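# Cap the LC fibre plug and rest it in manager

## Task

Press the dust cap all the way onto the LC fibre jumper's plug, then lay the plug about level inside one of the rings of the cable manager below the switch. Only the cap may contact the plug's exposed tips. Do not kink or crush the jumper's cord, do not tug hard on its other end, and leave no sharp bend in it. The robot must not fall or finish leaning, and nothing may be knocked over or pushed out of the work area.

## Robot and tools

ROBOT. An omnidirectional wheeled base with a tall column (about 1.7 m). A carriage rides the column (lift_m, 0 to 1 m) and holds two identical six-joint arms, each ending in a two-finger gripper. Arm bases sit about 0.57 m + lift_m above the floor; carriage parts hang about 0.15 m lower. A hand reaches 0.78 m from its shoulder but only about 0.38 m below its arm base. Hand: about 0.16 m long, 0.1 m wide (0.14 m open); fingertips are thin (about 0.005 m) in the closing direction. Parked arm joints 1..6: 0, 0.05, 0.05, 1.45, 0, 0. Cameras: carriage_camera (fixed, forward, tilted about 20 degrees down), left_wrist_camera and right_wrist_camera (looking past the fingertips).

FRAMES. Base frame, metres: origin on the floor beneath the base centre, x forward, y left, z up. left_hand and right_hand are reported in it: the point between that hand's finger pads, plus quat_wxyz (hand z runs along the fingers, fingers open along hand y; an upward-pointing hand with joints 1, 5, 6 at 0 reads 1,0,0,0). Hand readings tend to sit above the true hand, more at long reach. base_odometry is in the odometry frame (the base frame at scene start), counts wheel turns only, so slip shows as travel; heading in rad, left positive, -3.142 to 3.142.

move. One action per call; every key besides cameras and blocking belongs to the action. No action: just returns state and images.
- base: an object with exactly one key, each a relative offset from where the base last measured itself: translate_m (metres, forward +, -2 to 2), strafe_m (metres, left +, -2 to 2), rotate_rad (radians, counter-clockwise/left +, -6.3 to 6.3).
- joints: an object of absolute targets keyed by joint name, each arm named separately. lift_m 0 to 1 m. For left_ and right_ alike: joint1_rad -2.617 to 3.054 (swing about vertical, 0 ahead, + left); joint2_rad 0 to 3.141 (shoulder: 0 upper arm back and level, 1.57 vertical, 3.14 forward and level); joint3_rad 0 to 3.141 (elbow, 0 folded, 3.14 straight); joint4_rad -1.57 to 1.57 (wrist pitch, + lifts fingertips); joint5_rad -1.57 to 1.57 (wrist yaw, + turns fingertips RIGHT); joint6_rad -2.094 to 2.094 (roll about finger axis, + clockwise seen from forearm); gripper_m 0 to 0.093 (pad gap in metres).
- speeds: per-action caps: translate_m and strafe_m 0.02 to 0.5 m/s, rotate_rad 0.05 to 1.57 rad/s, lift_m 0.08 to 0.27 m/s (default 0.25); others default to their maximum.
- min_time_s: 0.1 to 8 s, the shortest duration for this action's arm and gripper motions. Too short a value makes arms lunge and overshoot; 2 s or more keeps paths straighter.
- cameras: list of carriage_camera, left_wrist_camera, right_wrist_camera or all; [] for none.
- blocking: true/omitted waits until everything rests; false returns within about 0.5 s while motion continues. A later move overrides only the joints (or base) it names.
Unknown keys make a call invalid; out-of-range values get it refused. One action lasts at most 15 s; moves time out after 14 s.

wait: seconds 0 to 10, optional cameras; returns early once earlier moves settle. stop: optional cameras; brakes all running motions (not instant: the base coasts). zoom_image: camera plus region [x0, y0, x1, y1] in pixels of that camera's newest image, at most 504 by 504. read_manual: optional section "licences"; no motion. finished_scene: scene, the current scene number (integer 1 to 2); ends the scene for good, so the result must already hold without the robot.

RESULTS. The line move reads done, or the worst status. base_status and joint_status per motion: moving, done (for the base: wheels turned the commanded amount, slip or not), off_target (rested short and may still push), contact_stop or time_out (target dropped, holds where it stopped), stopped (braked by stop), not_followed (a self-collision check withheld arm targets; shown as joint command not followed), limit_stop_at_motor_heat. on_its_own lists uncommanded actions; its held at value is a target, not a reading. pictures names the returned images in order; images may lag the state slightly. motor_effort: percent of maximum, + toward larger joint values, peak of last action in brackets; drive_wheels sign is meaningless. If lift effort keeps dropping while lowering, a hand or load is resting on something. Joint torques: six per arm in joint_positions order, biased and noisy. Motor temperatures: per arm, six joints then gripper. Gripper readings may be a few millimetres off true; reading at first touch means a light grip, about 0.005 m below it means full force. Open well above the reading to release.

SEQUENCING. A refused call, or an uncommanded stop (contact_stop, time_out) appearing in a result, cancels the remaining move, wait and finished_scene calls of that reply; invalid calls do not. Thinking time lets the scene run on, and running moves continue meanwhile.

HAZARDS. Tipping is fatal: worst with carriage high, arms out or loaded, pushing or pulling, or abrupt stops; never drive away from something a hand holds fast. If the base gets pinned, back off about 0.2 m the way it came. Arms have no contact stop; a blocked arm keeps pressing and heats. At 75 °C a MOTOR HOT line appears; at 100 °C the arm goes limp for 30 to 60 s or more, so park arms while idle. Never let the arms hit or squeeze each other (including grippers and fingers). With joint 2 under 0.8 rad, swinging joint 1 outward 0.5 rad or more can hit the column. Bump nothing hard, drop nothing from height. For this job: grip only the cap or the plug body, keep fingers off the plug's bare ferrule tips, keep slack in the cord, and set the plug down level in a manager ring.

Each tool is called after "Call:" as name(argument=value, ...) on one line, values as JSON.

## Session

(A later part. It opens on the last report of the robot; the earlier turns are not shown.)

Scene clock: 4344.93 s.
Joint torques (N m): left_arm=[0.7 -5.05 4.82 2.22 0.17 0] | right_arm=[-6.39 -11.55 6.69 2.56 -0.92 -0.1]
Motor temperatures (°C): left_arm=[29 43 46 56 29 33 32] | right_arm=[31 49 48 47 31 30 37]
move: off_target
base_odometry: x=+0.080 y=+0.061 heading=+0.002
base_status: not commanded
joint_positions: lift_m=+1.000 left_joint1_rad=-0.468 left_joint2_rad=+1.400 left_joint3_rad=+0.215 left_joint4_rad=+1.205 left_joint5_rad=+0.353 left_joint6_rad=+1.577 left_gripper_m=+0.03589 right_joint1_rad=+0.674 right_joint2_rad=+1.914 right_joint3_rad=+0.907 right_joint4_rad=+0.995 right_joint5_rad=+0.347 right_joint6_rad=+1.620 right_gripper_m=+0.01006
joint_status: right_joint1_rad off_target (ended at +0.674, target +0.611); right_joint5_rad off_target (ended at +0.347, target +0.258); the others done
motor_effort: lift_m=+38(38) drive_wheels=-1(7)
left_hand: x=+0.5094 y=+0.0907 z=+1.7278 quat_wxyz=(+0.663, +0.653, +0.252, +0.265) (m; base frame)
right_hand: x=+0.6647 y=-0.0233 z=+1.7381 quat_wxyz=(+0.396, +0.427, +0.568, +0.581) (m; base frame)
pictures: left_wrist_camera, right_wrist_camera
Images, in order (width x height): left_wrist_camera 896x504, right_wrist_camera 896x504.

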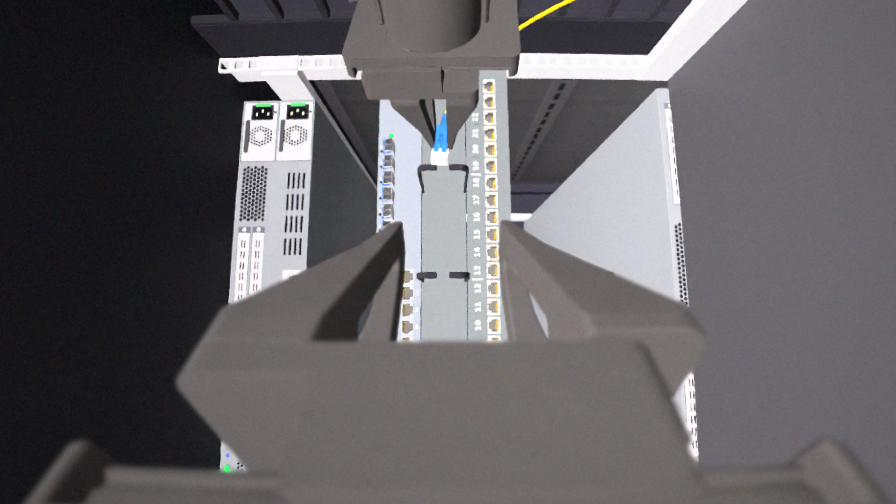

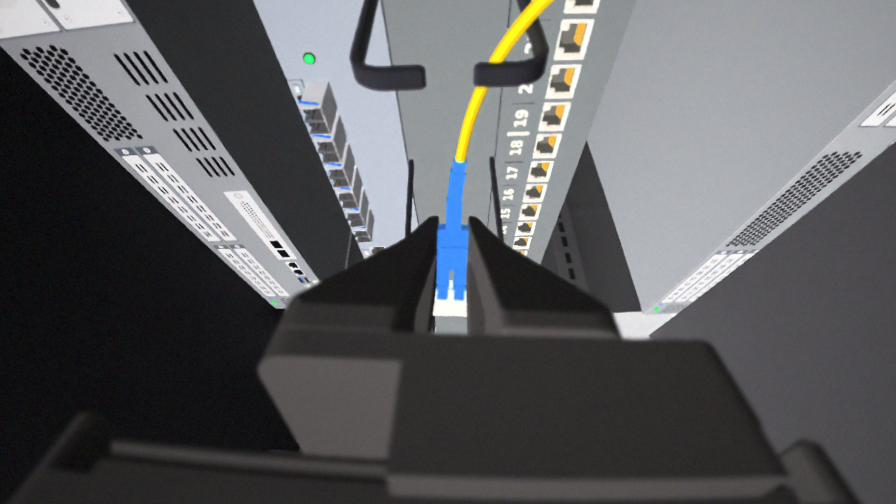

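Call:
move(joints={"right_joint1_rad": 0.705, "right_joint2_rad": 1.96, "right_joint3_rad": 0.973, "right_joint4_rad": 0.970, "right_joint5_rad": 0.53, "right_joint6_rad": 1.63}, min_time_s=1.5, cameras=["right_wrist_camera", "left_wrist_camera", "carriage_camera"])

Call:
zoom_image(camera="carriage_camera", region=[440, 200, 640, 440])

Call:
zoom_image(camera="left_wrist_camera", region=[340, 0, 700, 200])

Scene clock: 4379.00 s.
Joint torques (N m): left_arm=[0.7 -5.07 4.79 2.22 0.16 0] | right_arm=[0.5 -8.58 8.38 2.29 0.13 -0.17]
Motor temperatures (°C): left_arm=[29 43 45 56 29 33 32] | right_arm=[33 49 47 51 32 30 37]
move: done
base_odometry: x=+0.080 y=+0.061 heading=+0.002
base_status: not commanded
joint_positions: lift_m=+1.000 left_joint1_rad=-0.468 left_joint2_rad=+1.400 left_joint3_rad=+0.215 left_joint4_rad=+1.205 left_joint5_rad=+0.353 left_joint6_rad=+1.577 left_gripper_m=+0.03589 right_joint1_rad=+0.700 right_joint2_rad=+1.942 right_joint3_rad=+0.950 right_joint4_rad=+0.985 right_joint5_rad=+0.519 right_joint6_rad=+1.626 right_gripper_m=+0.01006
joint_status: all done
motor_effort: lift_m=+38(38) drive_wheels=+2(4)
left_hand: x=+0.5094 y=+0.0907 z=+1.7278 quat_wxyz=(+0.663, +0.653, +0.252, +0.265) (m; base frame)
right_hand: x=+0.6725 y=-0.0349 z=+1.7396 quat_wxyz=(+0.437, +0.468, +0.533, +0.553) (m; base frame)
pictures: carriage_camera, left_wrist_camera, right_wrist_camera
Images, in order (width x height): carriage_camera 896x504, left_wrist_camera 896x504, right_wrist_camera 896x504.

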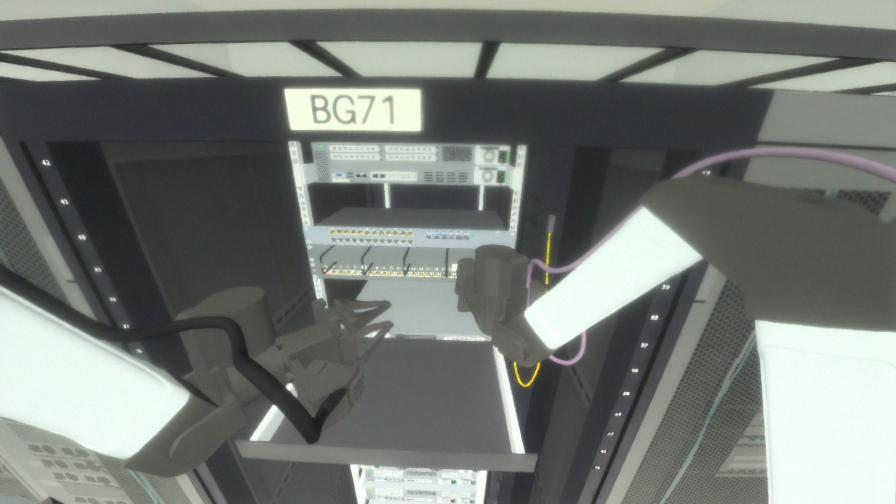

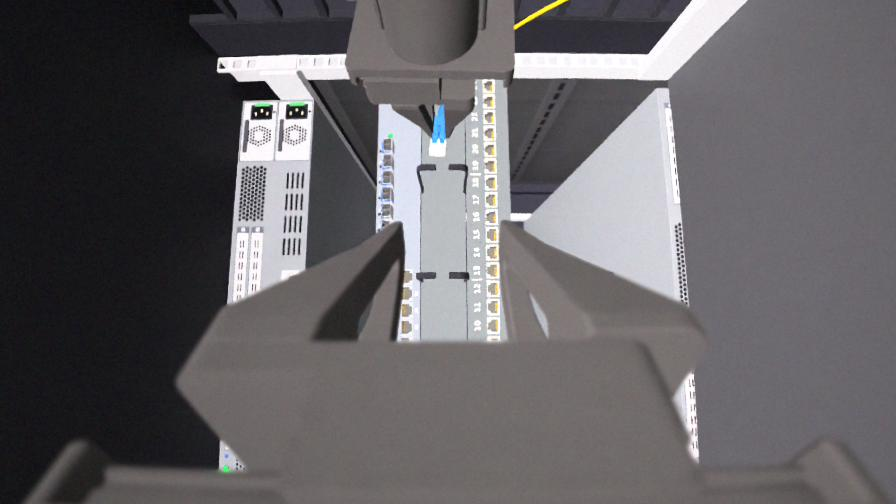

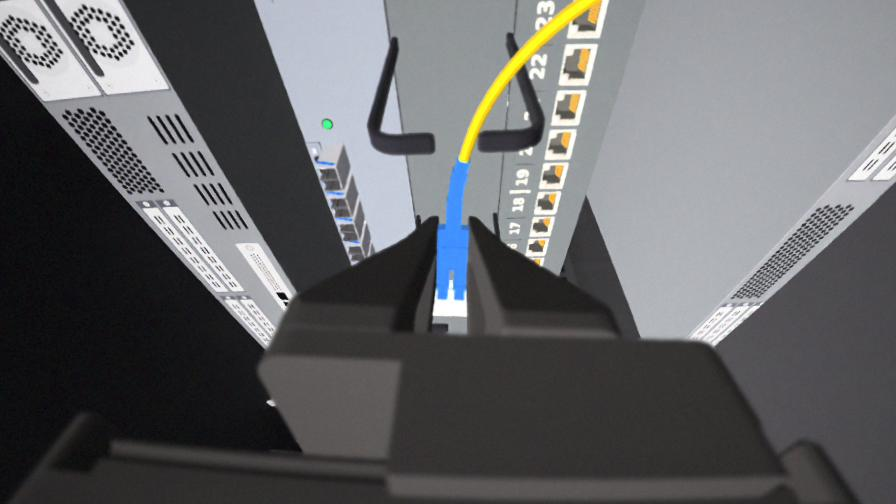

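Scaled by 2.100 from the camera's 896x504 image, which has a finer 1280x720 frame.

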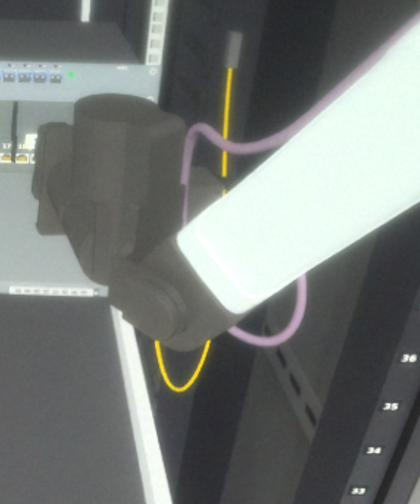

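Scaled by 1.400 from the camera's 896x504 image, which has a finer 1280x720 frame.

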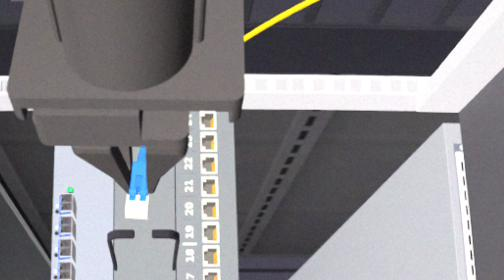

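Call:
move(joints={"right_joint1_rad": 0.705, "right_joint2_rad": 1.987, "right_joint3_rad": 1.0116, "right_joint4_rad": 0.954, "right_joint5_rad": 0.480, "right_joint6_rad": 1.63}, min_time_s=1.5, cameras=["right_wrist_camera", "left_wrist_camera"])

Call:
zoom_image(camera="left_wrist_camera", region=[412, 120, 476, 190])

Scene clock: 4395.67 s.
Joint torques (N m): left_arm=[0.73 -5.08 4.83 2.21 0.17 0] | right_arm=[0.51 -8.87 8.46 2.3 -0.1 -0.17]
Motor temperatures (°C): left_arm=[29 43 45 56 29 33 32] | right_arm=[32 48 49 49 32 30 37]
move: done
base_odometry: x=+0.080 y=+0.061 heading=+0.002
base_status: not commanded
joint_positions: lift_m=+1.000 left_joint1_rad=-0.468 left_joint2_rad=+1.400 left_joint3_rad=+0.215 left_joint4_rad=+1.205 left_joint5_rad=+0.353 left_joint6_rad=+1.577 left_gripper_m=+0.03589 right_joint1_rad=+0.700 right_joint2_rad=+1.968 right_joint3_rad=+0.988 right_joint4_rad=+0.969 right_joint5_rad=+0.490 right_joint6_rad=+1.626 right_gripper_m=+0.01006
joint_status: all done
motor_effort: lift_m=+38(38) drive_wheels=-1(6)
left_hand: x=+0.5094 y=+0.0907 z=+1.7278 quat_wxyz=(+0.663, +0.653, +0.252, +0.265) (m; base frame)
right_hand: x=+0.6781 y=-0.0245 z=+1.7383 quat_wxyz=(+0.429, +0.461, +0.541, +0.558) (m; base frame)
pictures: left_wrist_camera, right_wrist_camera
Images, in order (width x height): left_wrist_camera 896x504, right_wrist_camera 896x504.

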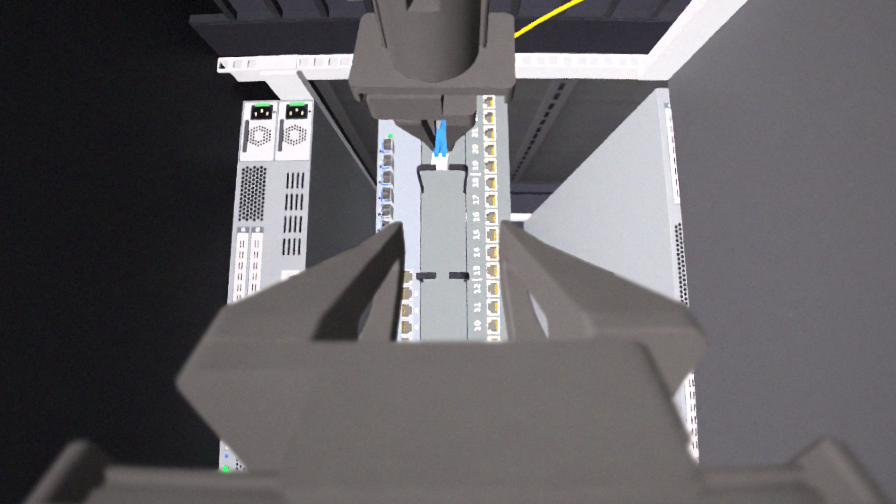

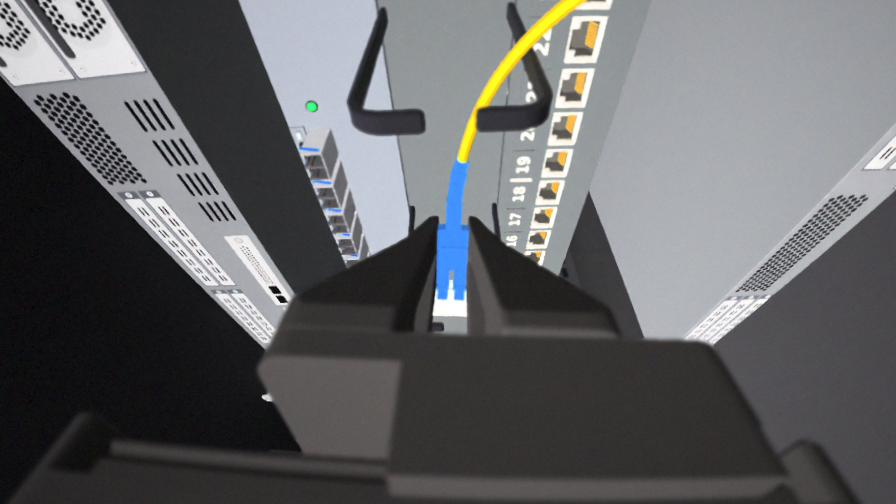

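Scaled by 7.200 from the camera's 896x504 image, which has a finer 1280x720 frame.

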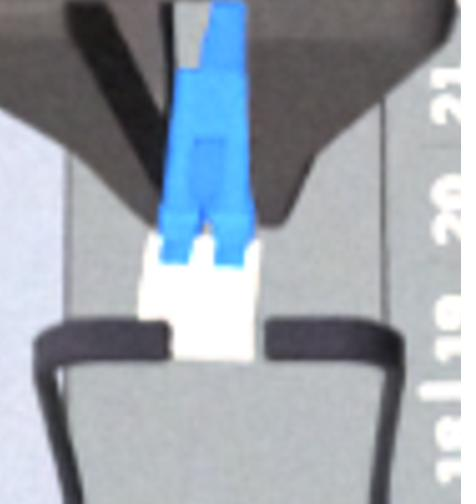

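Call:
move(joints={"right_joint1_rad": 0.729, "right_joint2_rad": 2.0105, "right_joint3_rad": 1.0476, "right_joint4_rad": 0.941, "right_joint5_rad": 0.5226, "right_joint6_rad": 1.63}, min_time_s=1.5, cameras=["right_wrist_camera", "left_wrist_camera"])

Call:
zoom_image(camera="left_wrist_camera", region=[412, 130, 476, 200])

Call:
zoom_image(camera="right_wrist_camera", region=[380, 80, 530, 350])

Scene clock: 4453.73 s.
Joint torques (N m): left_arm=[0.72 -5.05 4.81 2.21 0.17 0] | right_arm=[0.61 -9.05 8.51 2.28 0.11 -0.17]
Motor temperatures (°C): left_arm=[29 42 45 56 29 33 32] | right_arm=[32 47 51 51 32 30 37]
move: done
base_odometry: x=+0.080 y=+0.061 heading=+0.002
base_status: not commanded
joint_positions: lift_m=+1.000 left_joint1_rad=-0.468 left_joint2_rad=+1.400 left_joint3_rad=+0.215 left_joint4_rad=+1.205 left_joint5_rad=+0.353 left_joint6_rad=+1.577 left_gripper_m=+0.03589 right_joint1_rad=+0.723 right_joint2_rad=+1.991 right_joint3_rad=+1.024 right_joint4_rad=+0.957 right_joint5_rad=+0.513 right_joint6_rad=+1.626 right_gripper_m=+0.01006
joint_status: all done
motor_effort: lift_m=+38(38) drive_wheels=+1(5)
left_hand: x=+0.5094 y=+0.0907 z=+1.7278 quat_wxyz=(+0.663, +0.653, +0.252, +0.265) (m; base frame)
right_hand: x=+0.6781 y=-0.0126 z=+1.7387 quat_wxyz=(+0.429, +0.461, +0.540, +0.558) (m; base frame)
pictures: left_wrist_camera, right_wrist_camera
Images, in order (width x height): left_wrist_camera 896x504, right_wrist_camera 896x504.

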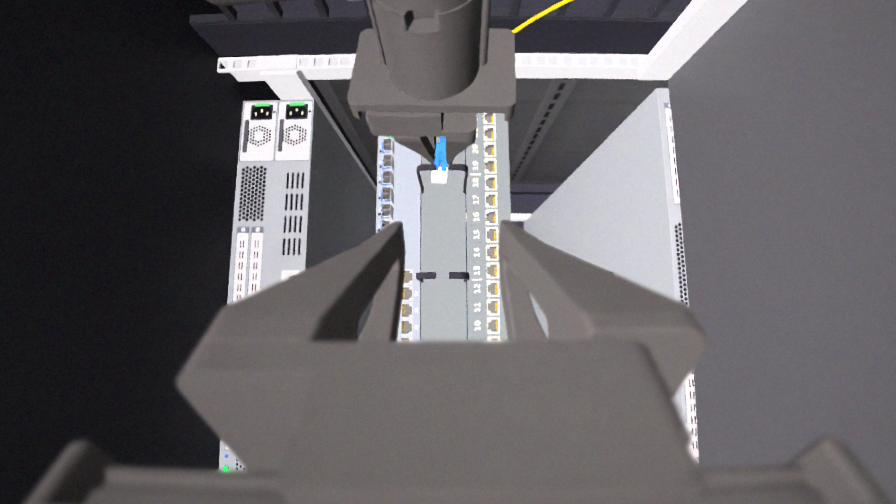

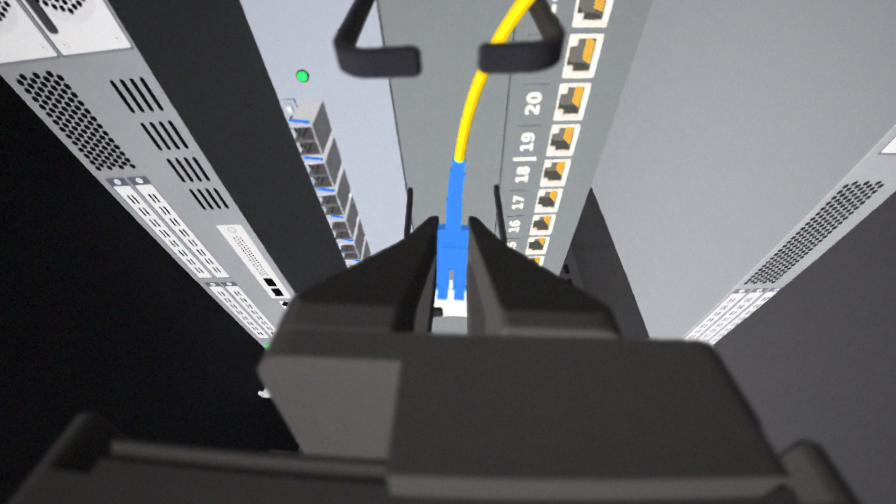

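Scaled by 7.200 from the camera's 896x504 image, which has a finer 1280x720 frame.

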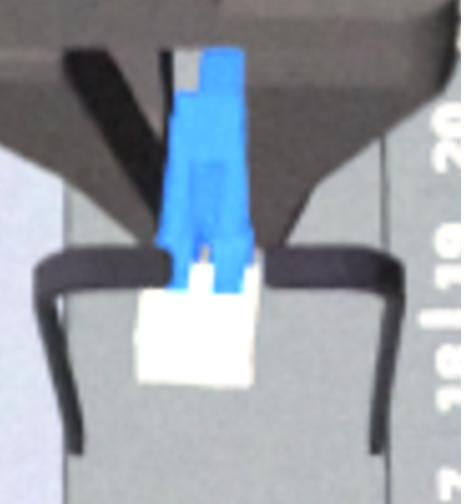

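Scaled by 1.867 from the camera's 896x504 image, which has a finer 1280x720 frame.

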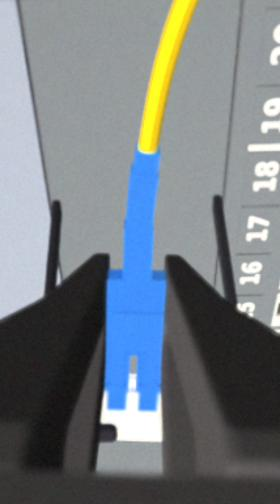

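Call:
move(joints={"right_joint1_rad": 0.737, "right_joint2_rad": 2.0178, "right_joint3_rad": 1.0588, "right_joint4_rad": 0.9365, "right_joint5_rad": 0.530, "right_joint6_rad": 1.63}, min_time_s=1.0, cameras=["left_wrist_camera"])

Call:
zoom_image(camera="left_wrist_camera", region=[412, 130, 476, 200])

Scene clock: 4467.47 s.
Joint torques (N m): left_arm=[0.69 -5.09 4.83 2.23 0.17 -0.01] | right_arm=[0.65 -9.1 8.53 2.27 0.1 -0.17]
Motor temperatures (°C): left_arm=[29 42 45 56 29 33 32] | right_arm=[32 46 50 50 32 30 37]
move: done
base_odometry: x=+0.080 y=+0.061 heading=+0.002
base_status: not commanded
joint_positions: lift_m=+1.000 left_joint1_rad=-0.468 left_joint2_rad=+1.400 left_joint3_rad=+0.215 left_joint4_rad=+1.205 left_joint5_rad=+0.353 left_joint6_rad=+1.577 left_gripper_m=+0.03589 right_joint1_rad=+0.730 right_joint2_rad=+1.998 right_joint3_rad=+1.035 right_joint4_rad=+0.952 right_joint5_rad=+0.522 right_joint6_rad=+1.626 right_gripper_m=+0.01006
joint_status: all done
motor_effort: lift_m=+38(38) drive_wheels=+3(4)
left_hand: x=+0.5094 y=+0.0907 z=+1.7278 quat_wxyz=(+0.663, +0.653, +0.252, +0.265) (m; base frame)
right_hand: x=+0.6780 y=-0.0091 z=+1.7382 quat_wxyz=(+0.429, +0.461, +0.541, +0.557) (m; base frame)
pictures: left_wrist_camera
Images, in order (width x height): left_wrist_camera 896x504.

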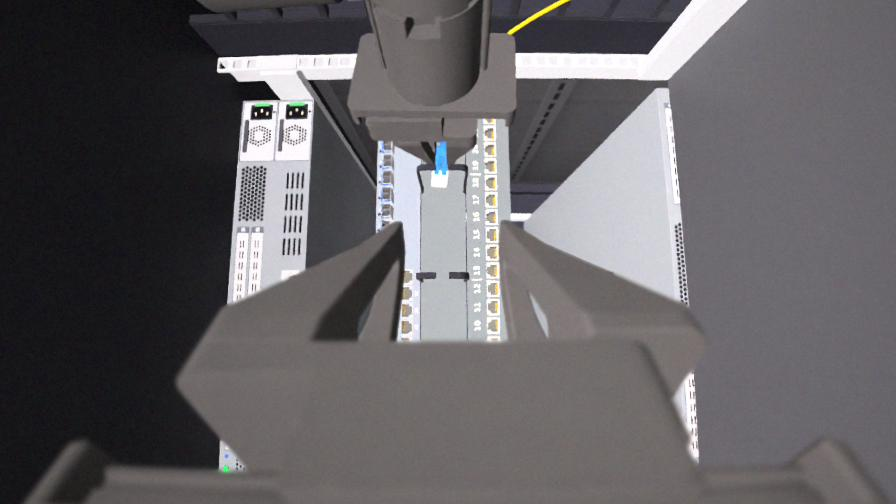

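Scaled by 7.200 from the camera's 896x504 image, which has a finer 1280x720 frame.

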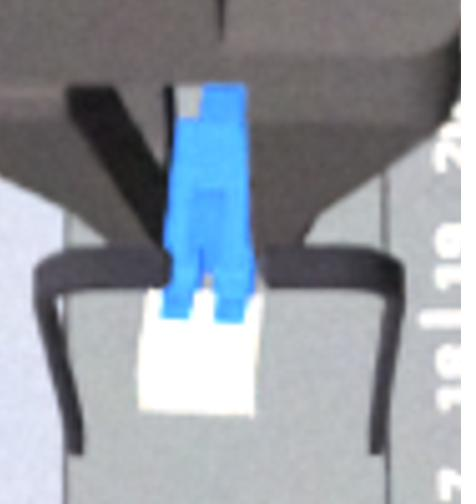

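Call:
move(cameras=["all"])

Scene clock: 4494.37 s.
Joint torques (N m): left_arm=[0.75 -5.09 4.83 2.22 0.17 -0.01] | right_arm=[0.66 -9.11 8.54 2.28 0.1 -0.17]
Motor temperatures (°C): left_arm=[29 42 45 56 29 33 32] | right_arm=[31 47 50 50 31 30 37]
base_odometry: x=+0.080 y=+0.061 heading=+0.002
base_status: not commanded
joint_positions: lift_m=+1.000 left_joint1_rad=-0.468 left_joint2_rad=+1.400 left_joint3_rad=+0.215 left_joint4_rad=+1.205 left_joint5_rad=+0.353 left_joint6_rad=+1.577 left_gripper_m=+0.03589 right_joint1_rad=+0.730 right_joint2_rad=+1.998 right_joint3_rad=+1.035 right_joint4_rad=+0.952 right_joint5_rad=+0.522 right_joint6_rad=+1.626 right_gripper_m=+0.01006
joint_status: all done
motor_effort: lift_m=+38(38) drive_wheels=+0(4)
left_hand: x=+0.5094 y=+0.0907 z=+1.7278 quat_wxyz=(+0.663, +0.653, +0.252, +0.265) (m; base frame)
right_hand: x=+0.6780 y=-0.0091 z=+1.7382 quat_wxyz=(+0.429, +0.461, +0.541, +0.557) (m; base frame)
pictures: carriage_camera, left_wrist_camera, right_wrist_camera
Images, in order (width x height): carriage_camera 896x504, left_wrist_camera 896x504, right_wrist_camera 896x504.

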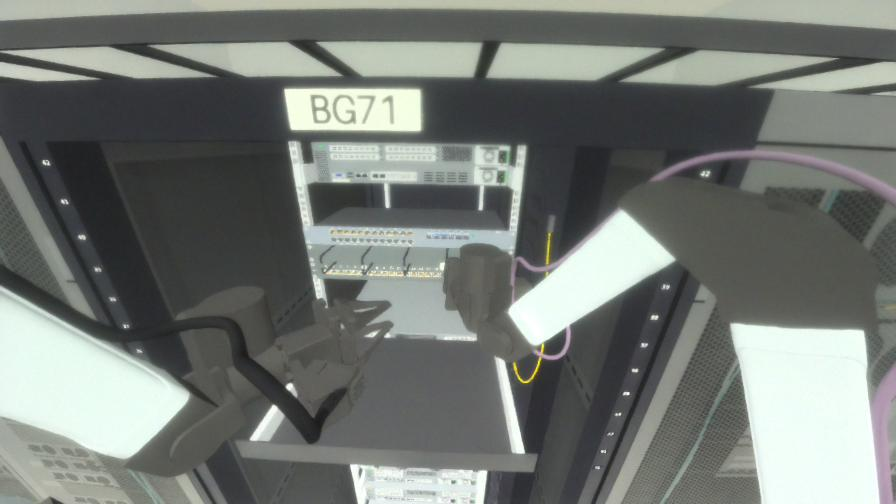

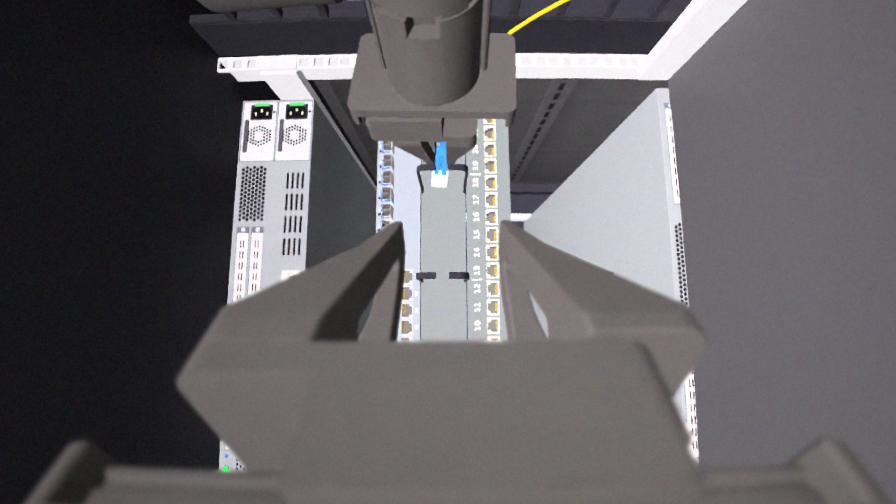

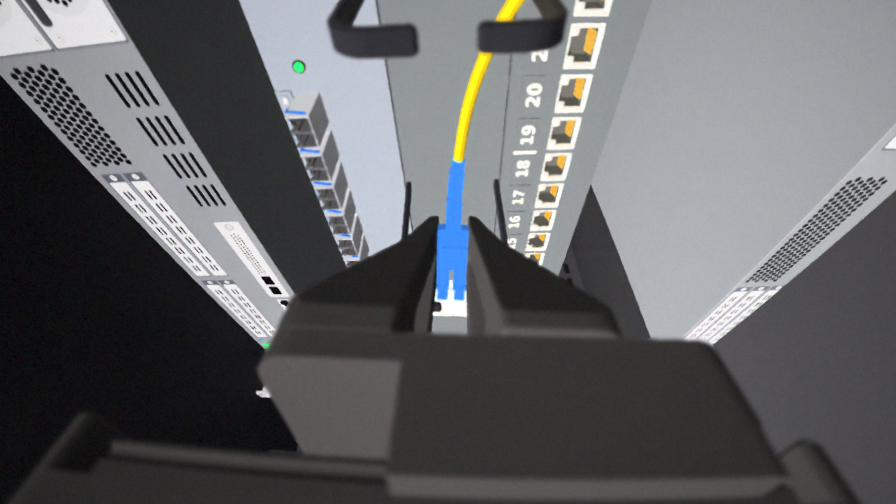

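Call:
zoom_image(camera="left_wrist_camera", region=[370, 90, 510, 230])

Call:
zoom_image(camera="right_wrist_camera", region=[370, 120, 550, 330])

Scaled by 3.600 from the camera's 896x504 image, which has a finer 1280x720 frame.

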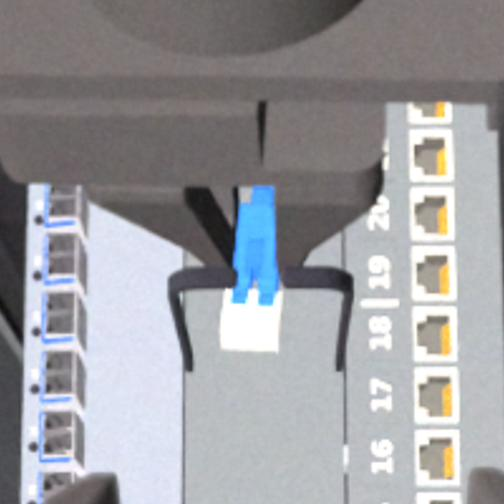

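Scaled by 2.400 from the camera's 896x504 image, which has a finer 1280x720 frame.

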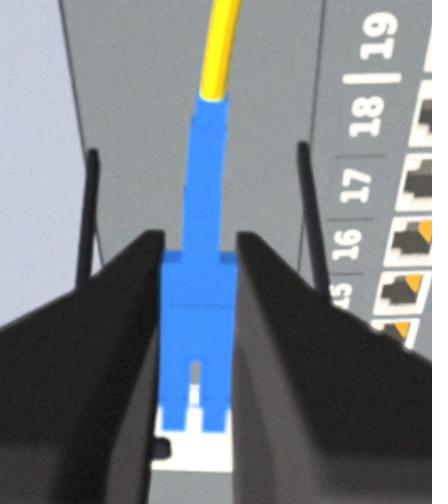

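Call:
move(joints={"right_joint2_rad": 2.036, "right_joint3_rad": 1.0135, "right_joint4_rad": 0.983}, min_time_s=2, cameras=["left_wrist_camera", "right_wrist_camera"])

Call:
zoom_image(camera="left_wrist_camera", region=[370, 90, 510, 230])

Call:
zoom_image(camera="right_wrist_camera", region=[370, 120, 550, 330])

Scene clock: 4538.93 s.
Joint torques (N m): left_arm=[0.7 -5.07 4.85 2.22 0.17 0] | right_arm=[0.65 -8.92 5.16 2.48 0.05 -0.17]
Motor temperatures (°C): left_arm=[29 42 45 56 29 33 32] | right_arm=[31 47 50 50 31 30 37]
move: done
base_odometry: x=+0.080 y=+0.061 heading=+0.002
base_status: not commanded
joint_positions: lift_m=+1.000 left_joint1_rad=-0.468 left_joint2_rad=+1.400 left_joint3_rad=+0.215 left_joint4_rad=+1.205 left_joint5_rad=+0.353 left_joint6_rad=+1.577 left_gripper_m=+0.03589 right_joint1_rad=+0.730 right_joint2_rad=+2.014 right_joint3_rad=+1.028 right_joint4_rad=+0.981 right_joint5_rad=+0.526 right_joint6_rad=+1.626 right_gripper_m=+0.01006
joint_status: all done
motor_effort: lift_m=+38(38) drive_wheels=+0(4)
left_hand: x=+0.5094 y=+0.0907 z=+1.7278 quat_wxyz=(+0.663, +0.653, +0.252, +0.265) (m; base frame)
right_hand: x=+0.6780 y=-0.0100 z=+1.7333 quat_wxyz=(+0.431, +0.462, +0.538, +0.559) (m; base frame)
pictures: left_wrist_camera, right_wrist_camera
Images, in order (width x height): left_wrist_camera 896x504, right_wrist_camera 896x504.

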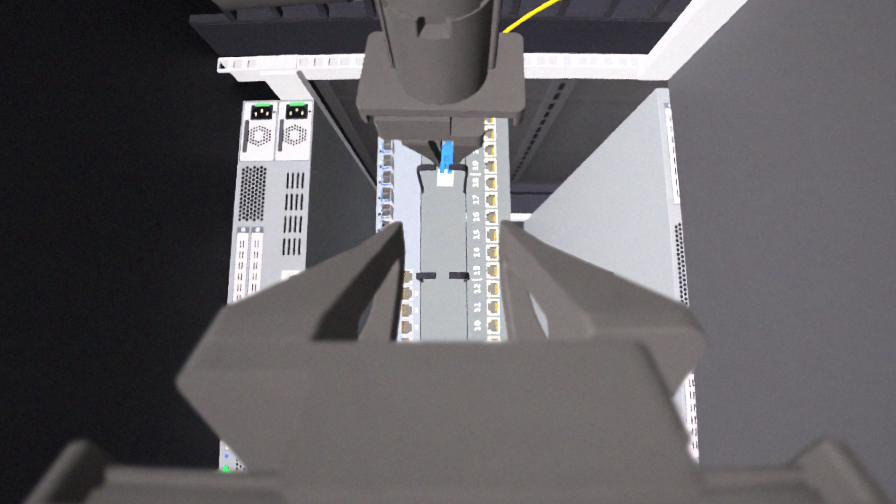

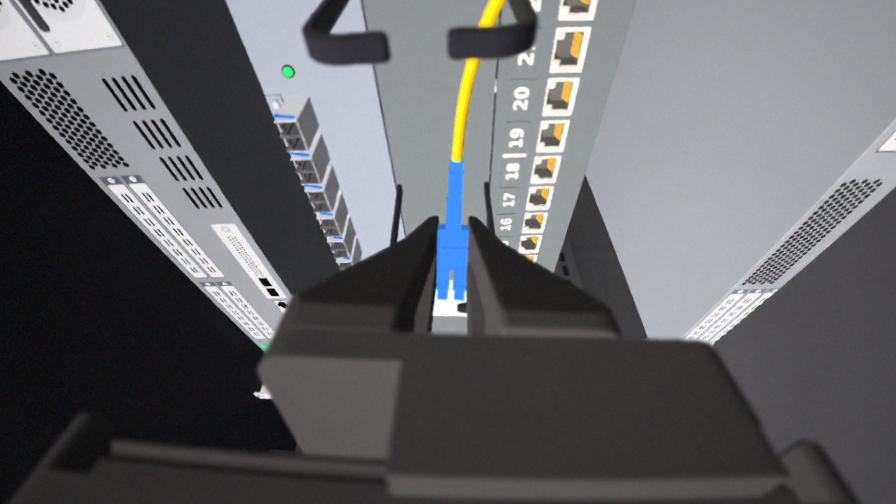

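Scaled by 3.600 from the camera's 896x504 image, which has a finer 1280x720 frame.

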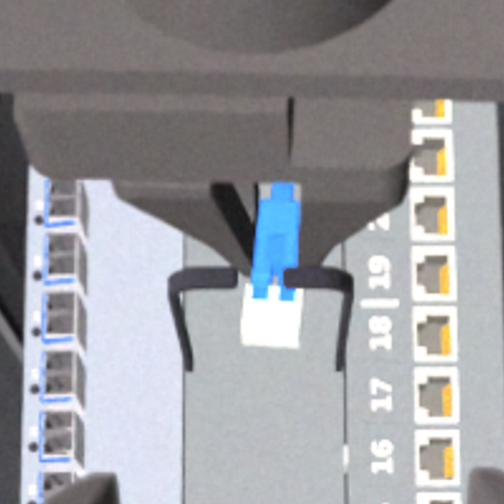

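Scaled by 2.400 from the camera's 896x504 image, which has a finer 1280x720 frame.

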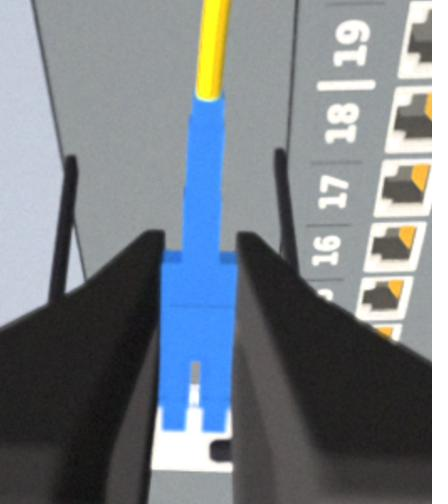

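Call:
move(joints={"right_joint2_rad": 2.055, "right_joint3_rad": 1.0062, "right_joint4_rad": 1.0036}, min_time_s=2, cameras=["left_wrist_camera", "right_wrist_camera"])

Call:
zoom_image(camera="left_wrist_camera", region=[370, 90, 510, 230])

Call:
zoom_image(camera="right_wrist_camera", region=[370, 120, 550, 330])

Scene clock: 4574.67 s.
Joint torques (N m): left_arm=[0.75 -5.04 4.85 2.22 0.17 0] | right_arm=[0.66 -9.18 5.04 2.48 0.06 -0.17]
Motor temperatures (°C): left_arm=[29 42 44 56 29 33 32] | right_arm=[31 46 48 49 31 30 37]
move: done
base_odometry: x=+0.080 y=+0.061 heading=+0.002
base_status: not commanded
joint_positions: lift_m=+1.000 left_joint1_rad=-0.468 left_joint2_rad=+1.400 left_joint3_rad=+0.215 left_joint4_rad=+1.205 left_joint5_rad=+0.353 left_joint6_rad=+1.577 left_gripper_m=+0.03589 right_joint1_rad=+0.730 right_joint2_rad=+2.035 right_joint3_rad=+1.020 right_joint4_rad=+1.003 right_joint5_rad=+0.526 right_joint6_rad=+1.626 right_gripper_m=+0.01006
joint_status: all done
motor_effort: lift_m=+38(38) drive_wheels=+3(7)
left_hand: x=+0.5094 y=+0.0907 z=+1.7278 quat_wxyz=(+0.663, +0.653, +0.252, +0.265) (m; base frame)
right_hand: x=+0.6780 y=-0.0100 z=+1.7244 quat_wxyz=(+0.431, +0.462, +0.540, +0.556) (m; base frame)
pictures: left_wrist_camera, right_wrist_camera
Images, in order (width x height): left_wrist_camera 896x504, right_wrist_camera 896x504.

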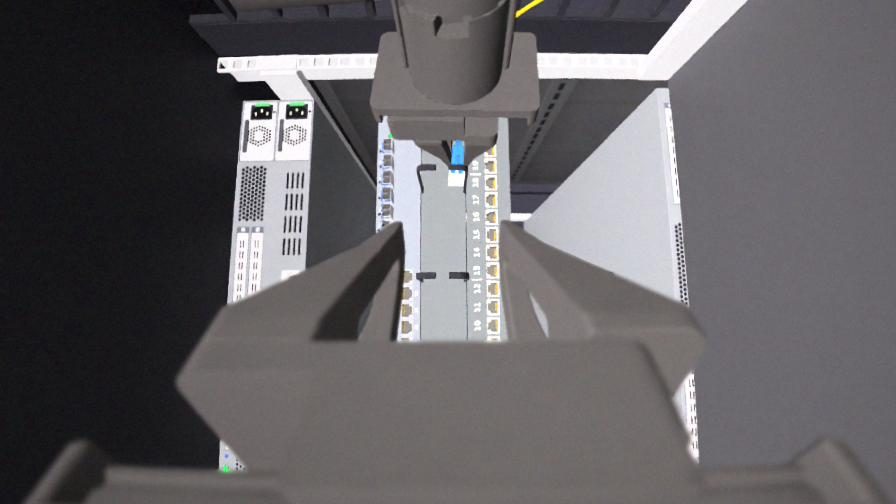

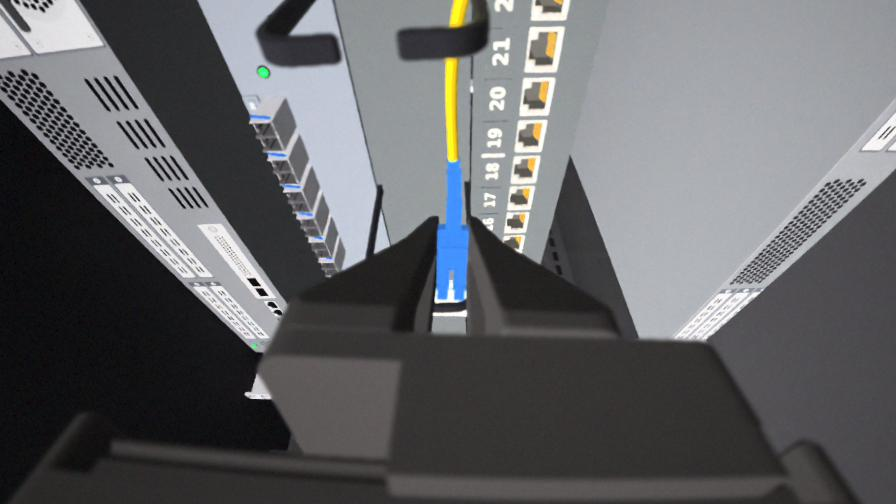

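Scaled by 3.600 from the camera's 896x504 image, which has a finer 1280x720 frame.

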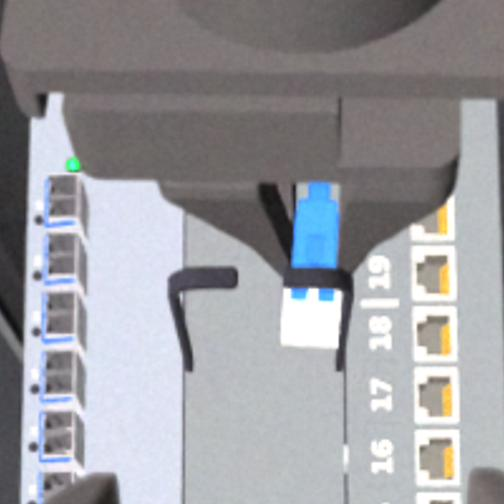

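Scaled by 2.400 from the camera's 896x504 image, which has a finer 1280x720 frame.

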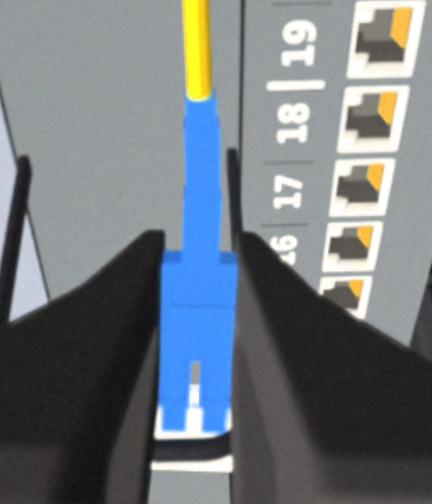

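Call:
move(joints={"right_gripper_m": 0.020}, min_time_s=2, cameras=["left_wrist_camera", "right_wrist_camera"])

Call:
zoom_image(camera="left_wrist_camera", region=[370, 90, 510, 230])

Call:
zoom_image(camera="right_wrist_camera", region=[370, 120, 550, 330])

Scene clock: 4590.20 s.
Joint torques (N m): left_arm=[0.69 -5.08 4.85 2.21 0.17 -0.01] | right_arm=[0.68 -9.16 5.04 2.46 0.06 -0.17]
Motor temperatures (°C): left_arm=[29 42 44 56 29 33 32] | right_arm=[31 47 47 49 31 30 36]
move: done
base_odometry: x=+0.080 y=+0.061 heading=+0.002
base_status: not commanded
joint_positions: lift_m=+1.000 left_joint1_rad=-0.468 left_joint2_rad=+1.400 left_joint3_rad=+0.215 left_joint4_rad=+1.205 left_joint5_rad=+0.353 left_joint6_rad=+1.577 left_gripper_m=+0.03589 right_joint1_rad=+0.730 right_joint2_rad=+2.035 right_joint3_rad=+1.020 right_joint4_rad=+1.004 right_joint5_rad=+0.526 right_joint6_rad=+1.626 right_gripper_m=+0.01989
joint_status: all done
motor_effort: lift_m=+38(38) drive_wheels=+1(5)
left_hand: x=+0.5094 y=+0.0907 z=+1.7278 quat_wxyz=(+0.663, +0.653, +0.252, +0.265) (m; base frame)
right_hand: x=+0.6780 y=-0.0100 z=+1.7245 quat_wxyz=(+0.431, +0.462, +0.540, +0.557) (m; base frame)
pictures: left_wrist_camera, right_wrist_camera
Images, in order (width x height): left_wrist_camera 896x504, right_wrist_camera 896x504.

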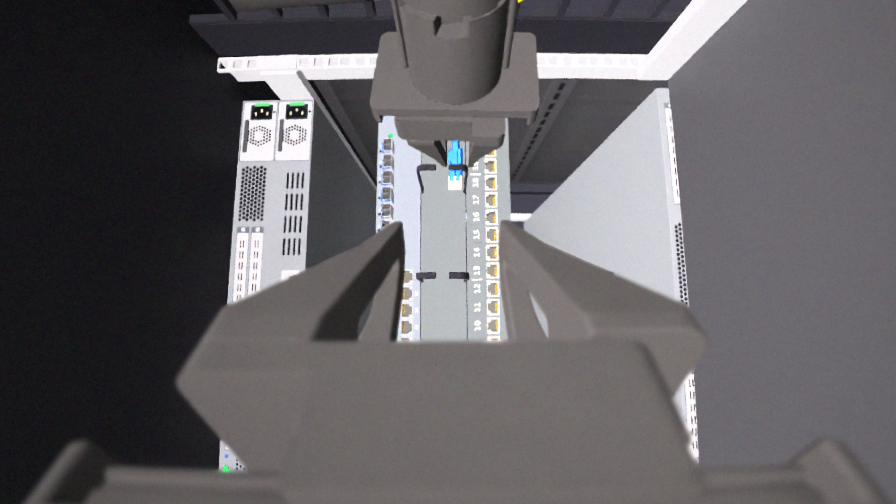

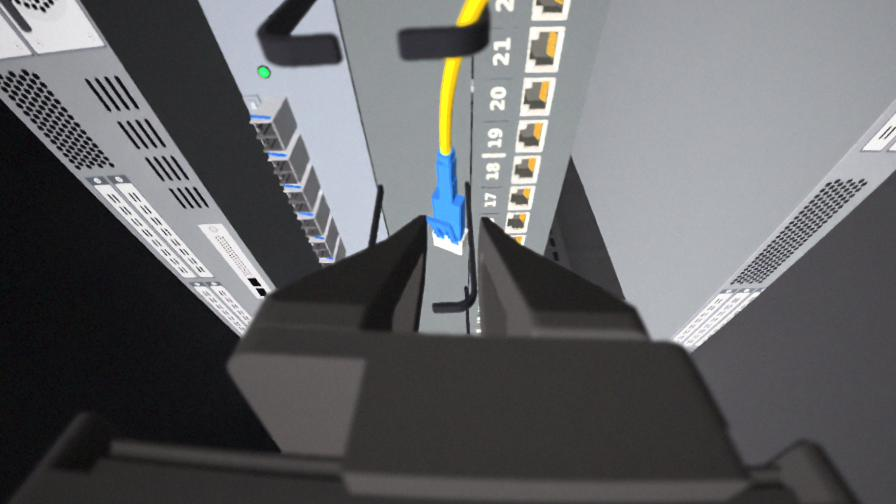

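Scaled by 3.600 from the camera's 896x504 image, which has a finer 1280x720 frame.

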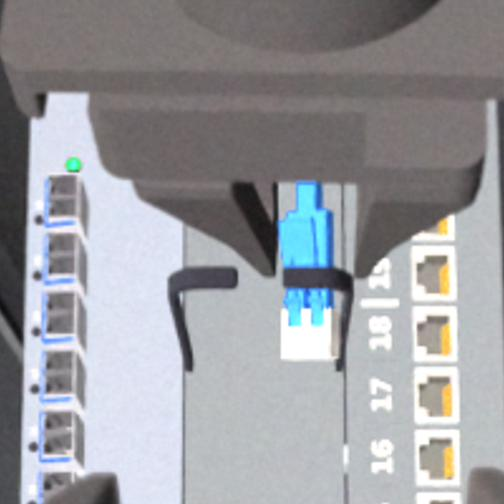

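Scaled by 2.400 from the camera's 896x504 image, which has a finer 1280x720 frame.

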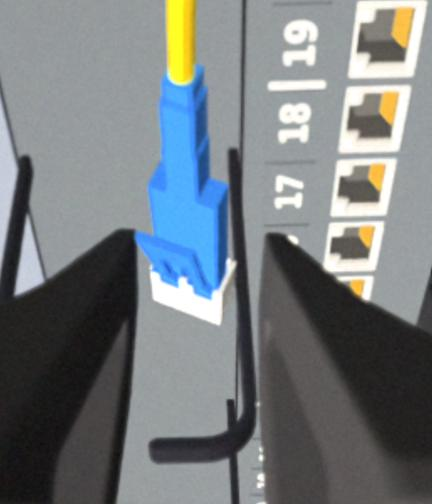

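Call:
move(joints={"right_joint1_rad": 0.7435, "right_joint3_rad": 1.000, "right_joint4_rad": 1.0066, "right_joint5_rad": 0.607, "right_gripper_m": 0.027}, min_time_s=2, cameras=["left_wrist_camera", "right_wrist_camera"])

Call:
zoom_image(camera="left_wrist_camera", region=[370, 90, 510, 230])

Call:
zoom_image(camera="right_wrist_camera", region=[350, 60, 560, 330])

Scene clock: 4707.93 s.
Joint torques (N m): left_arm=[0.7 -5.07 4.82 2.22 0.17 -0.01] | right_arm=[0.61 -9.11 4.93 2.43 0.14 -0.17]
Motor temperatures (°C): left_arm=[29 42 44 56 29 33 32] | right_arm=[31 48 44 49 31 30 34]
move: done
base_odometry: x=+0.080 y=+0.061 heading=+0.002
base_status: not commanded
joint_positions: lift_m=+1.000 left_joint1_rad=-0.468 left_joint2_rad=+1.400 left_joint3_rad=+0.215 left_joint4_rad=+1.205 left_joint5_rad=+0.353 left_joint6_rad=+1.577 left_gripper_m=+0.03589 right_joint1_rad=+0.737 right_joint2_rad=+2.035 right_joint3_rad=+1.014 right_joint4_rad=+1.006 right_joint5_rad=+0.597 right_joint6_rad=+1.626 right_gripper_m=+0.02686
joint_status: all done
motor_effort: lift_m=+38(38) drive_wheels=+3(6)
left_hand: x=+0.5094 y=+0.0907 z=+1.7278 quat_wxyz=(+0.663, +0.653, +0.252, +0.265) (m; base frame)
right_hand: x=+0.6774 y=-0.0197 z=+1.7229 quat_wxyz=(+0.448, +0.479, +0.526, +0.541) (m; base frame)
pictures: left_wrist_camera, right_wrist_camera
Images, in order (width x height): left_wrist_camera 896x504, right_wrist_camera 896x504.

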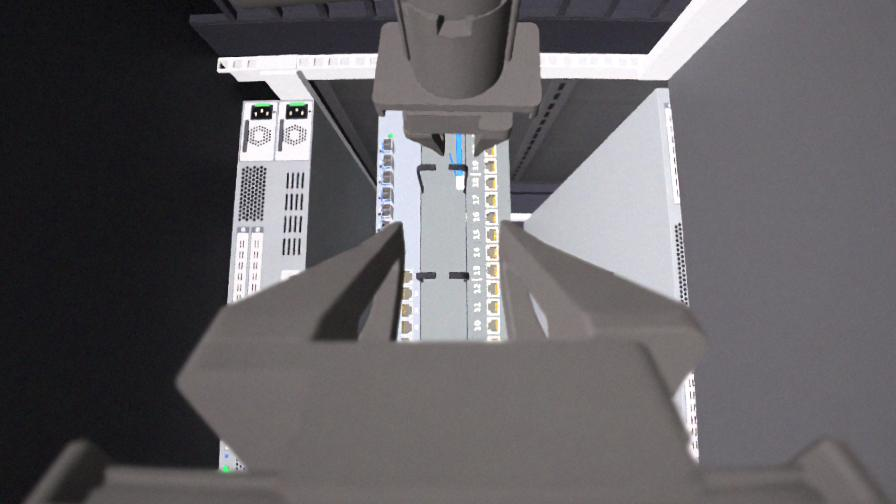

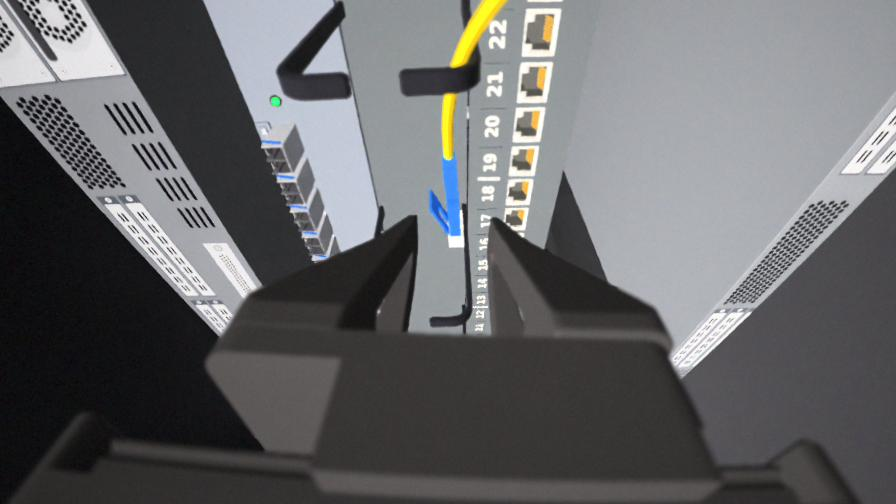

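Scaled by 3.600 from the camera's 896x504 image, which has a finer 1280x720 frame.

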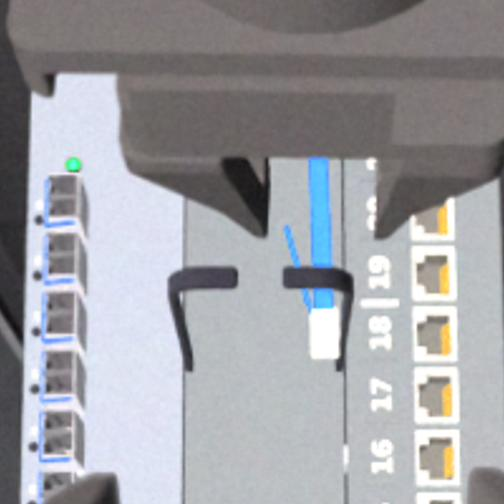

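Scaled by 1.867 from the camera's 896x504 image, which has a finer 1280x720 frame.

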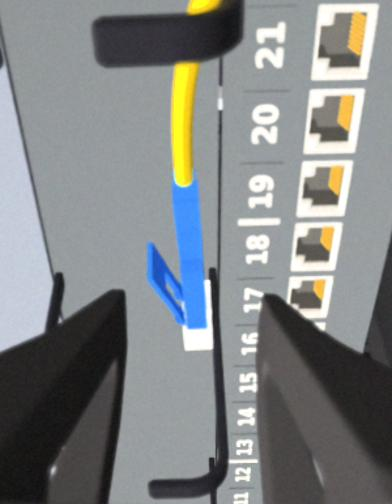

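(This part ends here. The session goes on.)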